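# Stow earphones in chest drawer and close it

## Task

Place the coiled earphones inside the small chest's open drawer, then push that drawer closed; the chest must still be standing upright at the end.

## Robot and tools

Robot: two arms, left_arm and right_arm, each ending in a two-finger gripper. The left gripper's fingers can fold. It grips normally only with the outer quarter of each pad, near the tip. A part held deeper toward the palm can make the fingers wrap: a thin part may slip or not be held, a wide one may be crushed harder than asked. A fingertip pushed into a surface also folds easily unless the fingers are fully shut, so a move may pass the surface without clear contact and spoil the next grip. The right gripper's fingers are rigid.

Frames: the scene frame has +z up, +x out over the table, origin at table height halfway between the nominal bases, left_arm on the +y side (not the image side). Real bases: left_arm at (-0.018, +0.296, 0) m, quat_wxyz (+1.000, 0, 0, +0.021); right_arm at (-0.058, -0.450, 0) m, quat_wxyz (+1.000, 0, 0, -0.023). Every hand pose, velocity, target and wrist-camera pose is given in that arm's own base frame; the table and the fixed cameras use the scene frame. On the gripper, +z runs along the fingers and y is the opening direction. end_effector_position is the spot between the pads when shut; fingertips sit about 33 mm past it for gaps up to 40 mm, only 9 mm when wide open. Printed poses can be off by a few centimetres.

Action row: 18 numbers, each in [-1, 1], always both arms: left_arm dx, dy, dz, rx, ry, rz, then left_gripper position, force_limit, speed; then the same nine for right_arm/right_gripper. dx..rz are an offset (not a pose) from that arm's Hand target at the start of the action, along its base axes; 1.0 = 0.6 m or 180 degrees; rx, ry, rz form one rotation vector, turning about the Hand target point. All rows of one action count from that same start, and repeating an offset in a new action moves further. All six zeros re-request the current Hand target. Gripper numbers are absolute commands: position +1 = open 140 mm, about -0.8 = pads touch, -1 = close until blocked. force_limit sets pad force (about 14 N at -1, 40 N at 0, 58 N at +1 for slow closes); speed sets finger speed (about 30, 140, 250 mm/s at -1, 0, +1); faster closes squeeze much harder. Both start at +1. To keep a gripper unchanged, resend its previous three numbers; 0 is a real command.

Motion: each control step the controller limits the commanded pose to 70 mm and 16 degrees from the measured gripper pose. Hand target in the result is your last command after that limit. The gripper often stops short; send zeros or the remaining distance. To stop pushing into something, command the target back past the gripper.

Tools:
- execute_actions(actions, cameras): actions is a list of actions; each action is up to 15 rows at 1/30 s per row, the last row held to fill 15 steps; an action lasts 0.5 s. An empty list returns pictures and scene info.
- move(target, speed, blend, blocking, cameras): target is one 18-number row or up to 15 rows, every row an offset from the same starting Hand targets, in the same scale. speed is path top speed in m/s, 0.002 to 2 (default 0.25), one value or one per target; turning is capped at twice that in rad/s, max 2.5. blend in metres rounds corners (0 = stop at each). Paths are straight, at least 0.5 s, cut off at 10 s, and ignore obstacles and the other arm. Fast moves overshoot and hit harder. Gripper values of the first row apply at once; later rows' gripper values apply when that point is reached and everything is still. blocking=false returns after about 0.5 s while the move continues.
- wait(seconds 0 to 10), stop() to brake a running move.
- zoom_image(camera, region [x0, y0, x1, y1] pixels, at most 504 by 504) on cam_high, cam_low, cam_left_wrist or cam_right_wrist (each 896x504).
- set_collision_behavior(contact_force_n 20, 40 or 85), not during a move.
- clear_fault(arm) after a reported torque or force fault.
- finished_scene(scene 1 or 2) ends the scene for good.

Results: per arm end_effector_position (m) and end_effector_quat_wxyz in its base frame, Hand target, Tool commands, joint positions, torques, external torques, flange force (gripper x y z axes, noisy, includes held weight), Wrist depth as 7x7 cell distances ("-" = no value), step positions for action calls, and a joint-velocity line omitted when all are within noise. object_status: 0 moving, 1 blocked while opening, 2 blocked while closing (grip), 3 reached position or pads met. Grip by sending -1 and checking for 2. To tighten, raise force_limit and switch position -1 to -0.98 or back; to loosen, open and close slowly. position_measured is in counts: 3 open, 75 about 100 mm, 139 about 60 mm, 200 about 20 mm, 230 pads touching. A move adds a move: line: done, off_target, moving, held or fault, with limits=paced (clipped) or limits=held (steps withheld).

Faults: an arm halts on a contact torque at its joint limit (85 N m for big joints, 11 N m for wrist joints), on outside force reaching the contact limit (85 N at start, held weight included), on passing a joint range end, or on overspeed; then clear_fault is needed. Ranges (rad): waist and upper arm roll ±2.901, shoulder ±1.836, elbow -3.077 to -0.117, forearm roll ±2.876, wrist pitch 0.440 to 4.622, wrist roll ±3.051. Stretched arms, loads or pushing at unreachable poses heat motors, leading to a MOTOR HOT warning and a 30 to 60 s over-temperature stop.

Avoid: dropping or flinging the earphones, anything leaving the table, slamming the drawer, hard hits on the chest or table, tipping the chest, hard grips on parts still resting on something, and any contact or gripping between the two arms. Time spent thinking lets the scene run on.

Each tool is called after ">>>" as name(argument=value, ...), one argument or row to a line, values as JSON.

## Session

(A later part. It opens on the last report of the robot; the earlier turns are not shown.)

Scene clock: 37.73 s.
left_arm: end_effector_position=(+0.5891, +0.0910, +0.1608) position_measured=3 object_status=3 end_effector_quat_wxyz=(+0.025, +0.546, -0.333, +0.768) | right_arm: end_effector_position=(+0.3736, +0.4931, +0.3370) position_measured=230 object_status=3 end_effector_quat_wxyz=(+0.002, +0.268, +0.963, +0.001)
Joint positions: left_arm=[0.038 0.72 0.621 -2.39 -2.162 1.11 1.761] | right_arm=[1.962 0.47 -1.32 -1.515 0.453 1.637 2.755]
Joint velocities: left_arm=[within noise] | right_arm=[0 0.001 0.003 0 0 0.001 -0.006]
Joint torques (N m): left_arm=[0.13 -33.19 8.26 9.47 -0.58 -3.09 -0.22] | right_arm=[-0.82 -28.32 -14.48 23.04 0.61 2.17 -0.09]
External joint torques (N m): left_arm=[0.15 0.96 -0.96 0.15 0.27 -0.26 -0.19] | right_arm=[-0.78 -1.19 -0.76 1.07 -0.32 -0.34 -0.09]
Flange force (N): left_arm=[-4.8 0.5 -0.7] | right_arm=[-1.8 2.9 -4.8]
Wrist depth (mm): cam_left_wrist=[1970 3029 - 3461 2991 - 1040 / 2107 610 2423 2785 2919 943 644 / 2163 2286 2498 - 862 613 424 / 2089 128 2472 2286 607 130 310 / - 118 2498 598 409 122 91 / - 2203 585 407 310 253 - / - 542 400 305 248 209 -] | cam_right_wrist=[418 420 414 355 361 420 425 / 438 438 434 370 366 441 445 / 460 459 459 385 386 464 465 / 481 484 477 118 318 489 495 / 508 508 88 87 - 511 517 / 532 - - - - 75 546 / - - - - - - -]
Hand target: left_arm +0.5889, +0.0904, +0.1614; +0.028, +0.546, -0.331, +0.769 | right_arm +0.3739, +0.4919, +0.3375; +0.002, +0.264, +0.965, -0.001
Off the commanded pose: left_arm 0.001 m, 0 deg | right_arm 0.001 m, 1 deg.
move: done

>>> move(
  target=[
    [0,0,0,0,0,0,1,1,1,-0.195,0.19,0,-0.033,-0.058,0,-1,-1,-1],
    [0,0,0,0,0,0,1,1,1,-0.195,0.19,-0.334,-0.033,-0.058,0,-1,-1,-1],
  ],
  blend=[0.02,0],
  cameras=["cam_right_wrist","cam_high","cam_low"],
)

Scene clock: 40.70 s.
left_arm: end_effector_position=(+0.5891, +0.0910, +0.1608) position_measured=3 object_status=3 end_effector_quat_wxyz=(+0.025, +0.546, -0.333, +0.768) | right_arm: end_effector_position=(+0.2567, +0.6046, +0.1368) position_measured=230 object_status=3 end_effector_quat_wxyz=(+0.105, +0.265, +0.958, -0.028)
Joint positions: left_arm=[0.038 0.72 0.621 -2.39 -2.162 1.11 1.761] | right_arm=[2.17 0.86 -1.198 -1.643 0.615 1.944 2.98]
Joint velocities: left_arm=[within noise] | right_arm=[0 0 0 -0.001 0 0.004 -0.001]
Joint torques (N m): left_arm=[0.12 -33.14 8.28 9.53 -0.57 -3.09 -0.2] | right_arm=[-1.01 -38.61 -24.04 17.96 0.64 2.57 -0.16]
External joint torques (N m): left_arm=[0.13 1.01 -0.95 0.19 0.29 -0.26 -0.17] | right_arm=[-0.94 -0.39 -1.12 0.48 0.08 0.01 -0.15]
Flange force (N): left_arm=[-5.0 0.5 -0.8] | right_arm=[-1.2 3.1 -1.4]
Wrist depth (mm): cam_left_wrist=[2144 2243 2605 3029 3461 3512 989 / 2089 2203 2634 2884 5267 1005 648 / 2125 2286 3274 2550 2472 620 421 / - 128 3067 2286 610 130 311 / - 109 2498 595 410 121 91 / - 2264 590 404 309 252 - / - 528 400 307 247 209 -] | cam_right_wrist=[226 226 226 226 227 227 228 / 243 244 244 244 245 245 245 / 263 264 263 265 265 266 267 / 289 288 287 118 285 290 291 / 318 312 88 87 - 316 320 / 343 - - - - 75 349 / - - - - - - -]
Hand target: left_arm +0.5889, +0.0904, +0.1614; +0.028, +0.546, -0.331, +0.769 | right_arm +0.2569, +0.6059, +0.1371; +0.103, +0.262, +0.959, -0.027
Off the commanded pose: left_arm 0.001 m, 0 deg | right_arm 0.001 m, 0 deg.
move: done
camera_calibration:
cam_right_wrist: T_world_to_cam=[[0.523201, 0.851755, 0.0278096, -0.649627], [0.717519, -0.457882, 0.524891, 0.0236263], [0.459813, -0.25467, -0.850715, 0.29485], [0, 0, 0, 1]] pos_world=[0.187358, 0.639231, 0.256498]
Images, in order (width x height): cam_high 896x504, cam_low 896x504, cam_right_wrist 896x504.

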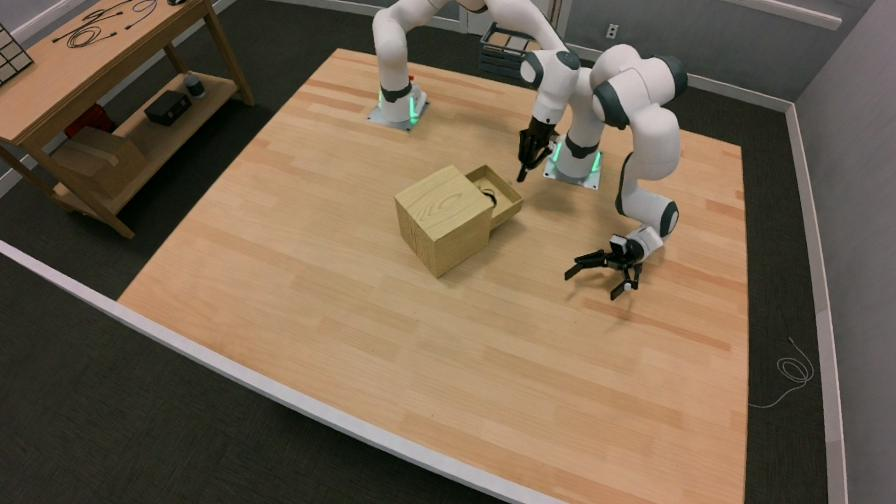

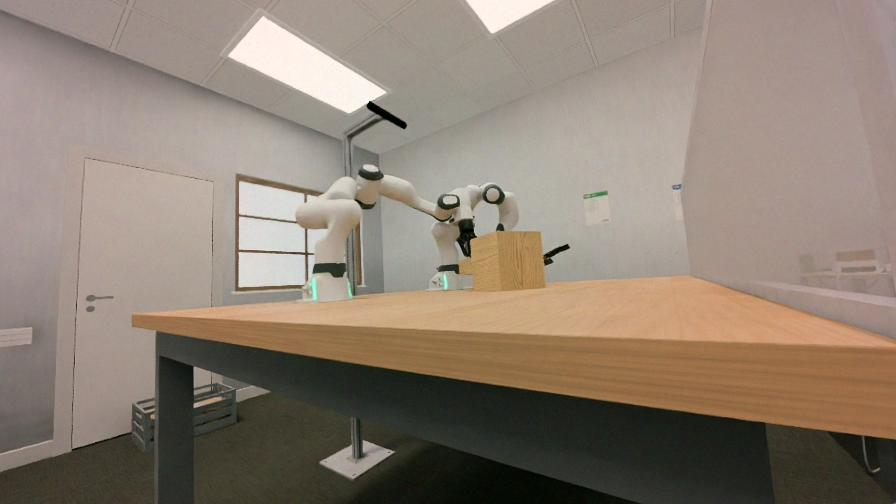

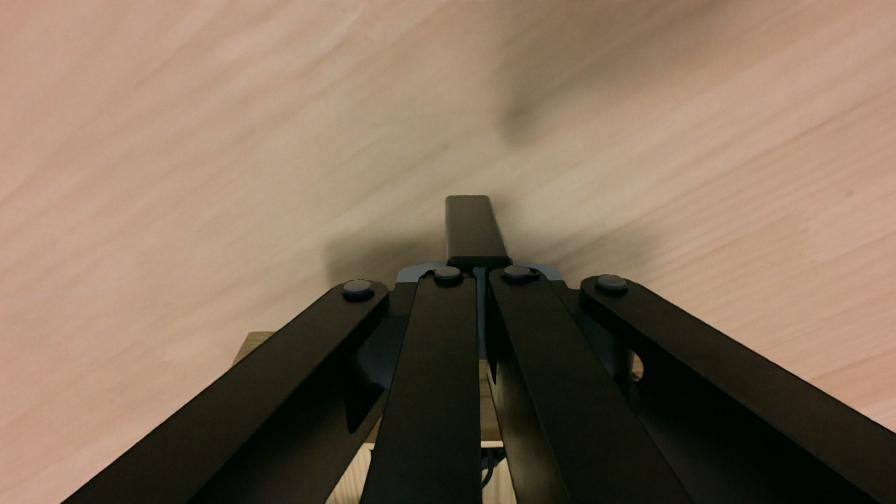

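>>> move(
  target=[0,0,0,0,0,0,1,1,1,0.242,-0.148,0,0,0,0,-1,-1,-1],
  speed=0.08,
  cameras=["cam_right_wrist","cam_high"],
)

Scene clock: 44.20 s.
left_arm: end_effector_position=(+0.5891, +0.0910, +0.1608) position_measured=3 object_status=3 end_effector_quat_wxyz=(+0.025, +0.546, -0.333, +0.768) | right_arm: end_effector_position=(+0.3997, +0.5184, +0.1366) position_measured=230 object_status=3 end_effector_quat_wxyz=(+0.102, +0.266, +0.958, -0.026)
Joint positions: left_arm=[0.038 0.72 0.621 -2.39 -2.162 1.11 1.761] | right_arm=[1.958 0.785 -1.185 -1.745 0.581 2.06 2.741]
Joint velocities: left_arm=[within noise] | right_arm=[0 0 -0.001 0.001 0.001 0.001 -0.007]
Joint torques (N m): left_arm=[0.19 -33.19 8.31 9.49 -0.57 -3.08 -0.2] | right_arm=[-1.45 -36.22 -23.04 18.64 0.12 2.95 -0.21]
External joint torques (N m): left_arm=[0.15 0.98 -0.98 0.14 0.29 -0.26 -0.18] | right_arm=[-1.38 -0.71 -1.46 0.19 -0.51 0.28 -0.2]
Flange force (N): left_arm=[-4.8 0.5 -0.8] | right_arm=[-2.8 0.6 -1.4]
Wrist depth (mm): cam_left_wrist=[2264 2264 694 3147 2605 3147 354 / 2089 2264 2634 2817 - 989 648 / 2163 2243 2884 2919 3029 617 422 / 2330 128 2578 2308 621 130 310 / - 118 2524 603 410 121 91 / - 574 571 409 307 253 - / - 512 400 306 247 208 -] | cam_right_wrist=[226 226 226 227 227 228 228 / 242 243 243 244 245 245 246 / 262 263 263 261 267 267 267 / 286 288 235 121 230 286 292 / 316 309 88 87 - 314 323 / 342 - - - - 75 351 / - - - - - - -]
Hand target: left_arm +0.5889, +0.0904, +0.1614; +0.028, +0.546, -0.331, +0.769 | right_arm +0.4021, +0.5171, +0.1371; +0.103, +0.262, +0.959, -0.027
Off the commanded pose: left_arm 0.001 m, 0 deg | right_arm 0.003 m, 1 deg.
move: done
camera_calibration:
cam_right_wrist: T_world_to_cam=[[0.526081, 0.849893, 0.03034, -0.65157], [0.718198, -0.463103, 0.519352, -0.115144], [0.455444, -0.251431, -0.854022, 0.207514], [0, 0, 0, 1]] pos_world=[0.330964, 0.552617, 0.25679]
Images, in order (width x height): cam_high 896x504, cam_right_wrist 896x504.

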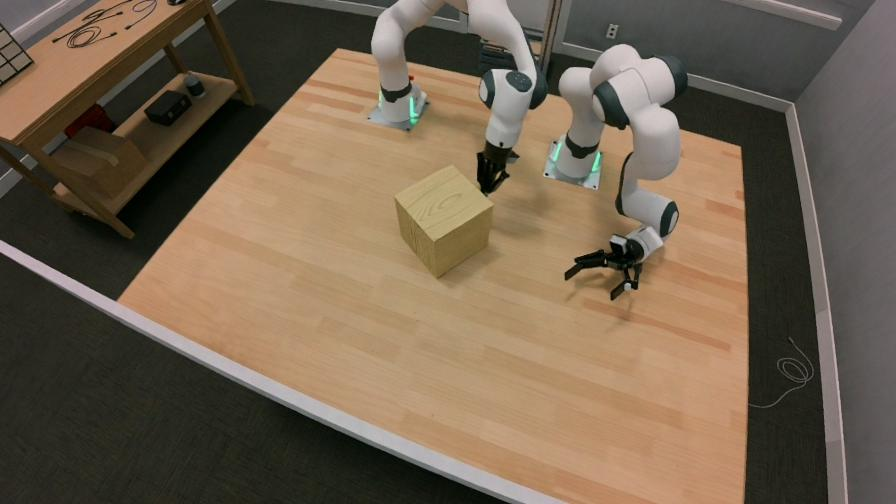

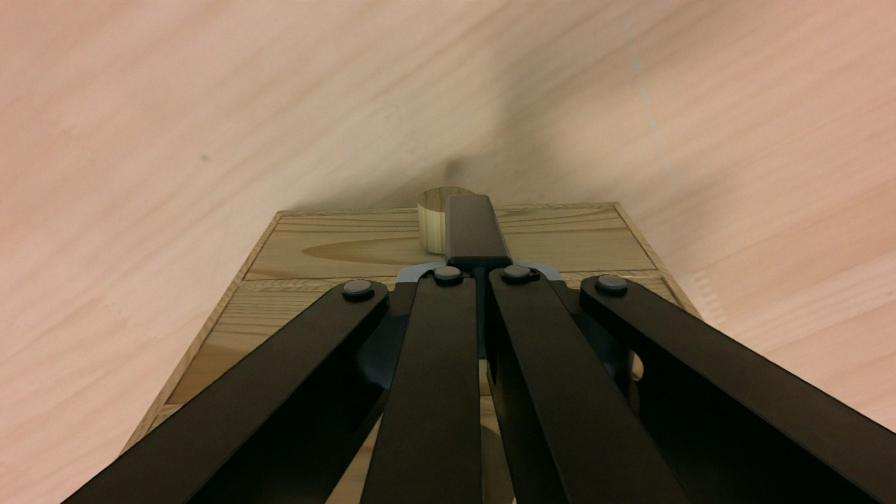

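>>> zoom_image(
  camera="cam_right_wrist",
  region=[220, 160, 720, 420],
)

>>> zoom_image(
  camera="cam_high",
  region=[380, 140, 540, 290],
)

Scaled by 1.008 from the camera's 896x504 image, which has a finer 1280x720 frame.

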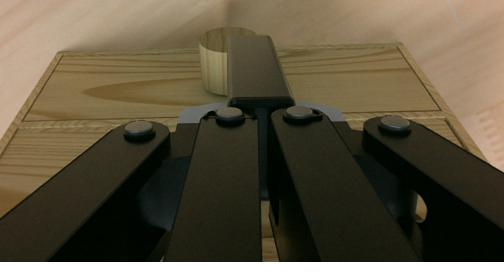

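Scaled by 3.150 from the camera's 896x504 image, which has a finer 1280x720 frame.

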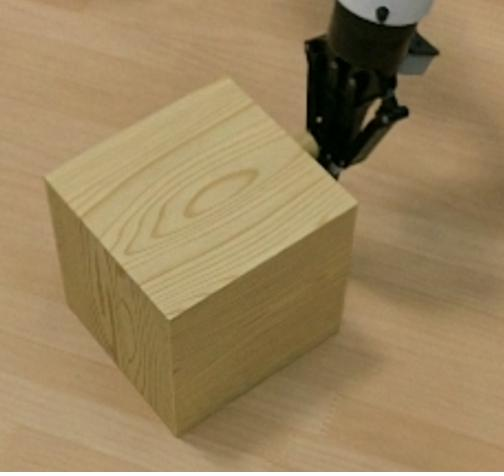

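>>> move(
  target=[0,0,0,0,0,0,1,1,1,-0.242,0.148,0.25,0,0,0,-1,-1,-1],
  cameras=["cam_right_wrist","cam_high"],
)

>>> zoom_image(
  camera="cam_right_wrist",
  region=[250, 60, 650, 504],
)

Scene clock: 46.97 s.
left_arm: end_effector_position=(+0.5891, +0.0910, +0.1608) position_measured=3 object_status=3 end_effector_quat_wxyz=(+0.025, +0.546, -0.333, +0.768) | right_arm: end_effector_position=(+0.2569, +0.6062, +0.2880) position_measured=230 object_status=3 end_effector_quat_wxyz=(+0.104, +0.257, +0.961, -0.026)
Joint positions: left_arm=[0.038 0.72 0.621 -2.39 -2.162 1.11 1.761] | right_arm=[2.15 0.749 -1.315 -1.395 0.508 1.65 2.991]
Joint velocities: left_arm=[within noise] | right_arm=[-0.001 0 0 0 0 -0.001 0.007]
Joint torques (N m): left_arm=[0.15 -33.2 8.3 9.5 -0.58 -3.09 -0.24] | right_arm=[-0.96 -36.73 -22.03 19.43 0.75 2.31 0.14]
External joint torques (N m): left_arm=[0.16 1.02 -0.95 0.13 0.27 -0.26 -0.22] | right_arm=[-0.97 0.14 -2 0.98 0.32 -0.24 0.15]
Flange force (N): left_arm=[-4.9 0.5 -0.8] | right_arm=[-0.4 6.2 -4.1]
Wrist depth (mm): cam_left_wrist=[2107 2264 2550 - - 5635 1044 / 2144 2264 2663 3106 - 985 644 / 1954 2286 3029 2785 3147 612 423 / 2053 128 2919 2264 628 130 310 / - 118 2375 594 407 121 91 / - 2286 562 405 309 252 - / - 543 399 307 248 209 -] | cam_right_wrist=[362 362 363 364 365 365 365 / 391 393 392 393 391 393 394 / 423 422 425 424 425 426 428 / 462 462 455 118 457 464 469 / 510 498 88 87 - 504 516 / 549 - - - - 75 562 / - - - - - - -]
Hand target: left_arm +0.5889, +0.0904, +0.1614; +0.028, +0.546, -0.331, +0.769 | right_arm +0.2569, +0.6059, +0.2871; +0.103, +0.262, +0.959, -0.027
Off the commanded pose: left_arm 0.001 m, 0 deg | right_arm 0.001 m, 1 deg.
move: done
camera_calibration:
cam_right_wrist: T_world_to_cam=[[0.508765, 0.860374, 0.0302309, -0.657608], [0.725648, -0.447463, 0.522696, -0.0630323], [0.463242, -0.243993, -0.851983, 0.416758], [0, 0, 0, 1]] pos_world=[0.187248, 0.639271, 0.407897]
Images, in order (width x height): cam_high 896x504, cam_right_wrist 896x504.

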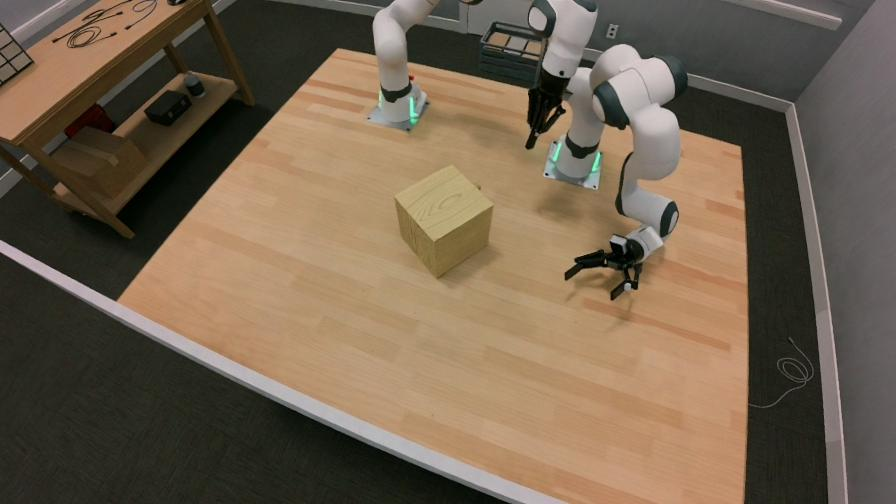

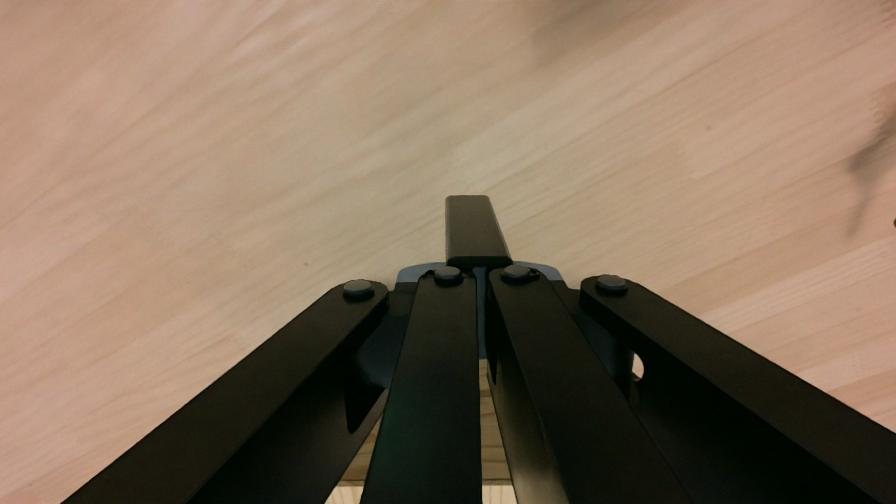

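Scaled by 1.135 from the camera's 896x504 image, which has a finer 1280x720 frame.

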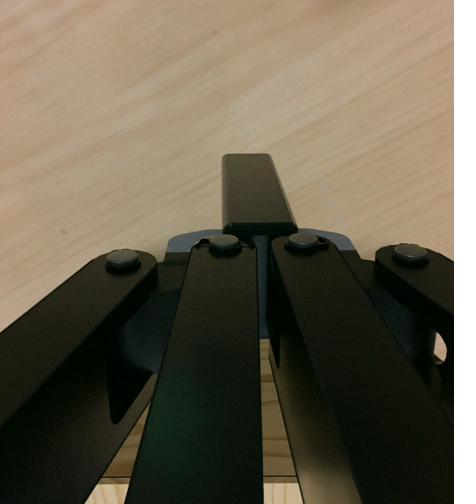

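>>> move(
  target=[0,0,0,0,0,0,1,1,1,0,0,0.05,-0.08,-0.14,0,1,-1,1],
  cameras=["cam_right_wrist"],
)

Scene clock: 48.27 s.
left_arm: end_effector_position=(+0.5891, +0.0910, +0.1608) position_measured=3 object_status=3 end_effector_quat_wxyz=(+0.025, +0.546, -0.333, +0.768) | right_arm: end_effector_position=(+0.2582, +0.6106, +0.3034) position_measured=3 object_status=3 end_effector_quat_wxyz=(+0.220, +0.248, +0.942, -0.048)
Joint positions: left_arm=[0.038 0.72 0.621 -2.39 -2.162 1.11 1.761] | right_arm=[2.214 0.945 -1.45 -1.3 0.489 1.587 3.006]
Joint torques (N m): left_arm=[0.16 -33.17 8.28 9.5 -0.57 -3.09 -0.23] | right_arm=[-0.53 -40.94 -25.55 14.38 -0.21 2.36 -0.08]
External joint torques (N m): left_arm=[0.15 1.02 -0.99 0.16 0.28 -0.26 -0.2] | right_arm=[-0.38 -0.81 -1.7 0.48 0.01 -0.09 -0.07]
Flange force (N): left_arm=[-5.0 0.5 -0.7] | right_arm=[-1.6 0.1 -2.5]
Wrist depth (mm): cam_left_wrist=[2125 2286 2447 3512 3188 - 894 / 2125 613 2722 2663 - 997 646 / 1986 - - 2785 888 617 424 / - 128 - 2286 621 130 311 / - 118 2524 598 410 122 91 / - 2243 571 402 309 252 - / - 543 402 306 248 209 -] | cam_right_wrist=[376 377 376 380 382 384 387 / 417 418 422 425 427 428 435 / 471 472 476 478 486 486 486 / 526 137 514 447 554 135 536 / - 117 394 385 633 660 93 / - 773 373 361 768 813 93 / - 984 938 460 959 2478 -]
Hand target: left_arm +0.5889, +0.0904, +0.1614; +0.028, +0.546, -0.331, +0.769 | right_arm +0.2587, +0.6106, +0.3033; +0.219, +0.248, +0.943, -0.048 (not the last commanded pose)
Off the commanded pose: left_arm 0.001 m, 0 deg | right_arm 0.015 m, 15 deg.
move: held (right_arm; a check stopped the path); limits=held
pose unreachable (right arm): on one or more control steps of this call, first in action 0 (counted from 0), this arm could not follow its commanded pose, so it was not sent that pose on those steps. It may still have moved: this result reports where it is.
cause: moving toward the commanded pose would bring a part of the arm too close to another arm (a part of this arm just beyond joint 6 (wrist pitch) and a part of the left arm just beyond its joint 3 (upper arm roll), 16 mm apart when this arm was first held).
camera_calibration:
cam_right_wrist: T_world_to_cam=[[0.492662, 0.868962, 0.0467863, -0.668568], [0.595596, -0.375898, 0.709905, -0.136913], [0.634468, -0.321878, -0.702742, 0.38843], [0, 0, 0, 1]] pos_world=[0.164476, 0.654522, 0.401441]
Images, in order (width x height): cam_right_wrist 896x504.

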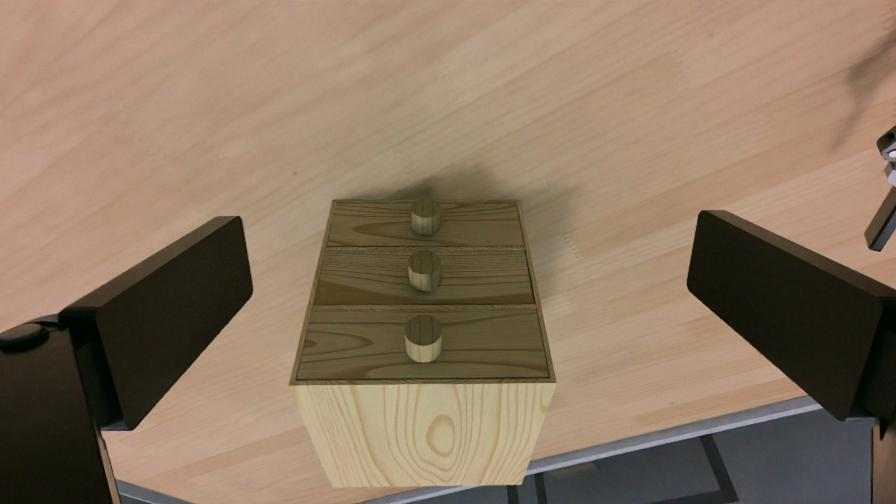

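>>> zoom_image(
  camera="cam_right_wrist",
  region=[280, 180, 570, 400],
)

Scaled by 1.738 from the camera's 896x504 image, which has a finer 1280x720 frame.

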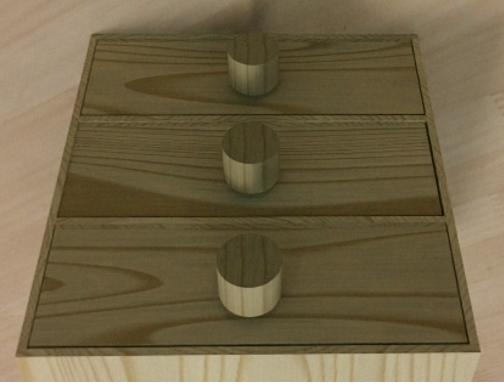

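>>> finished_scene(
  scene=1,
)

The scene is finished: the task was done.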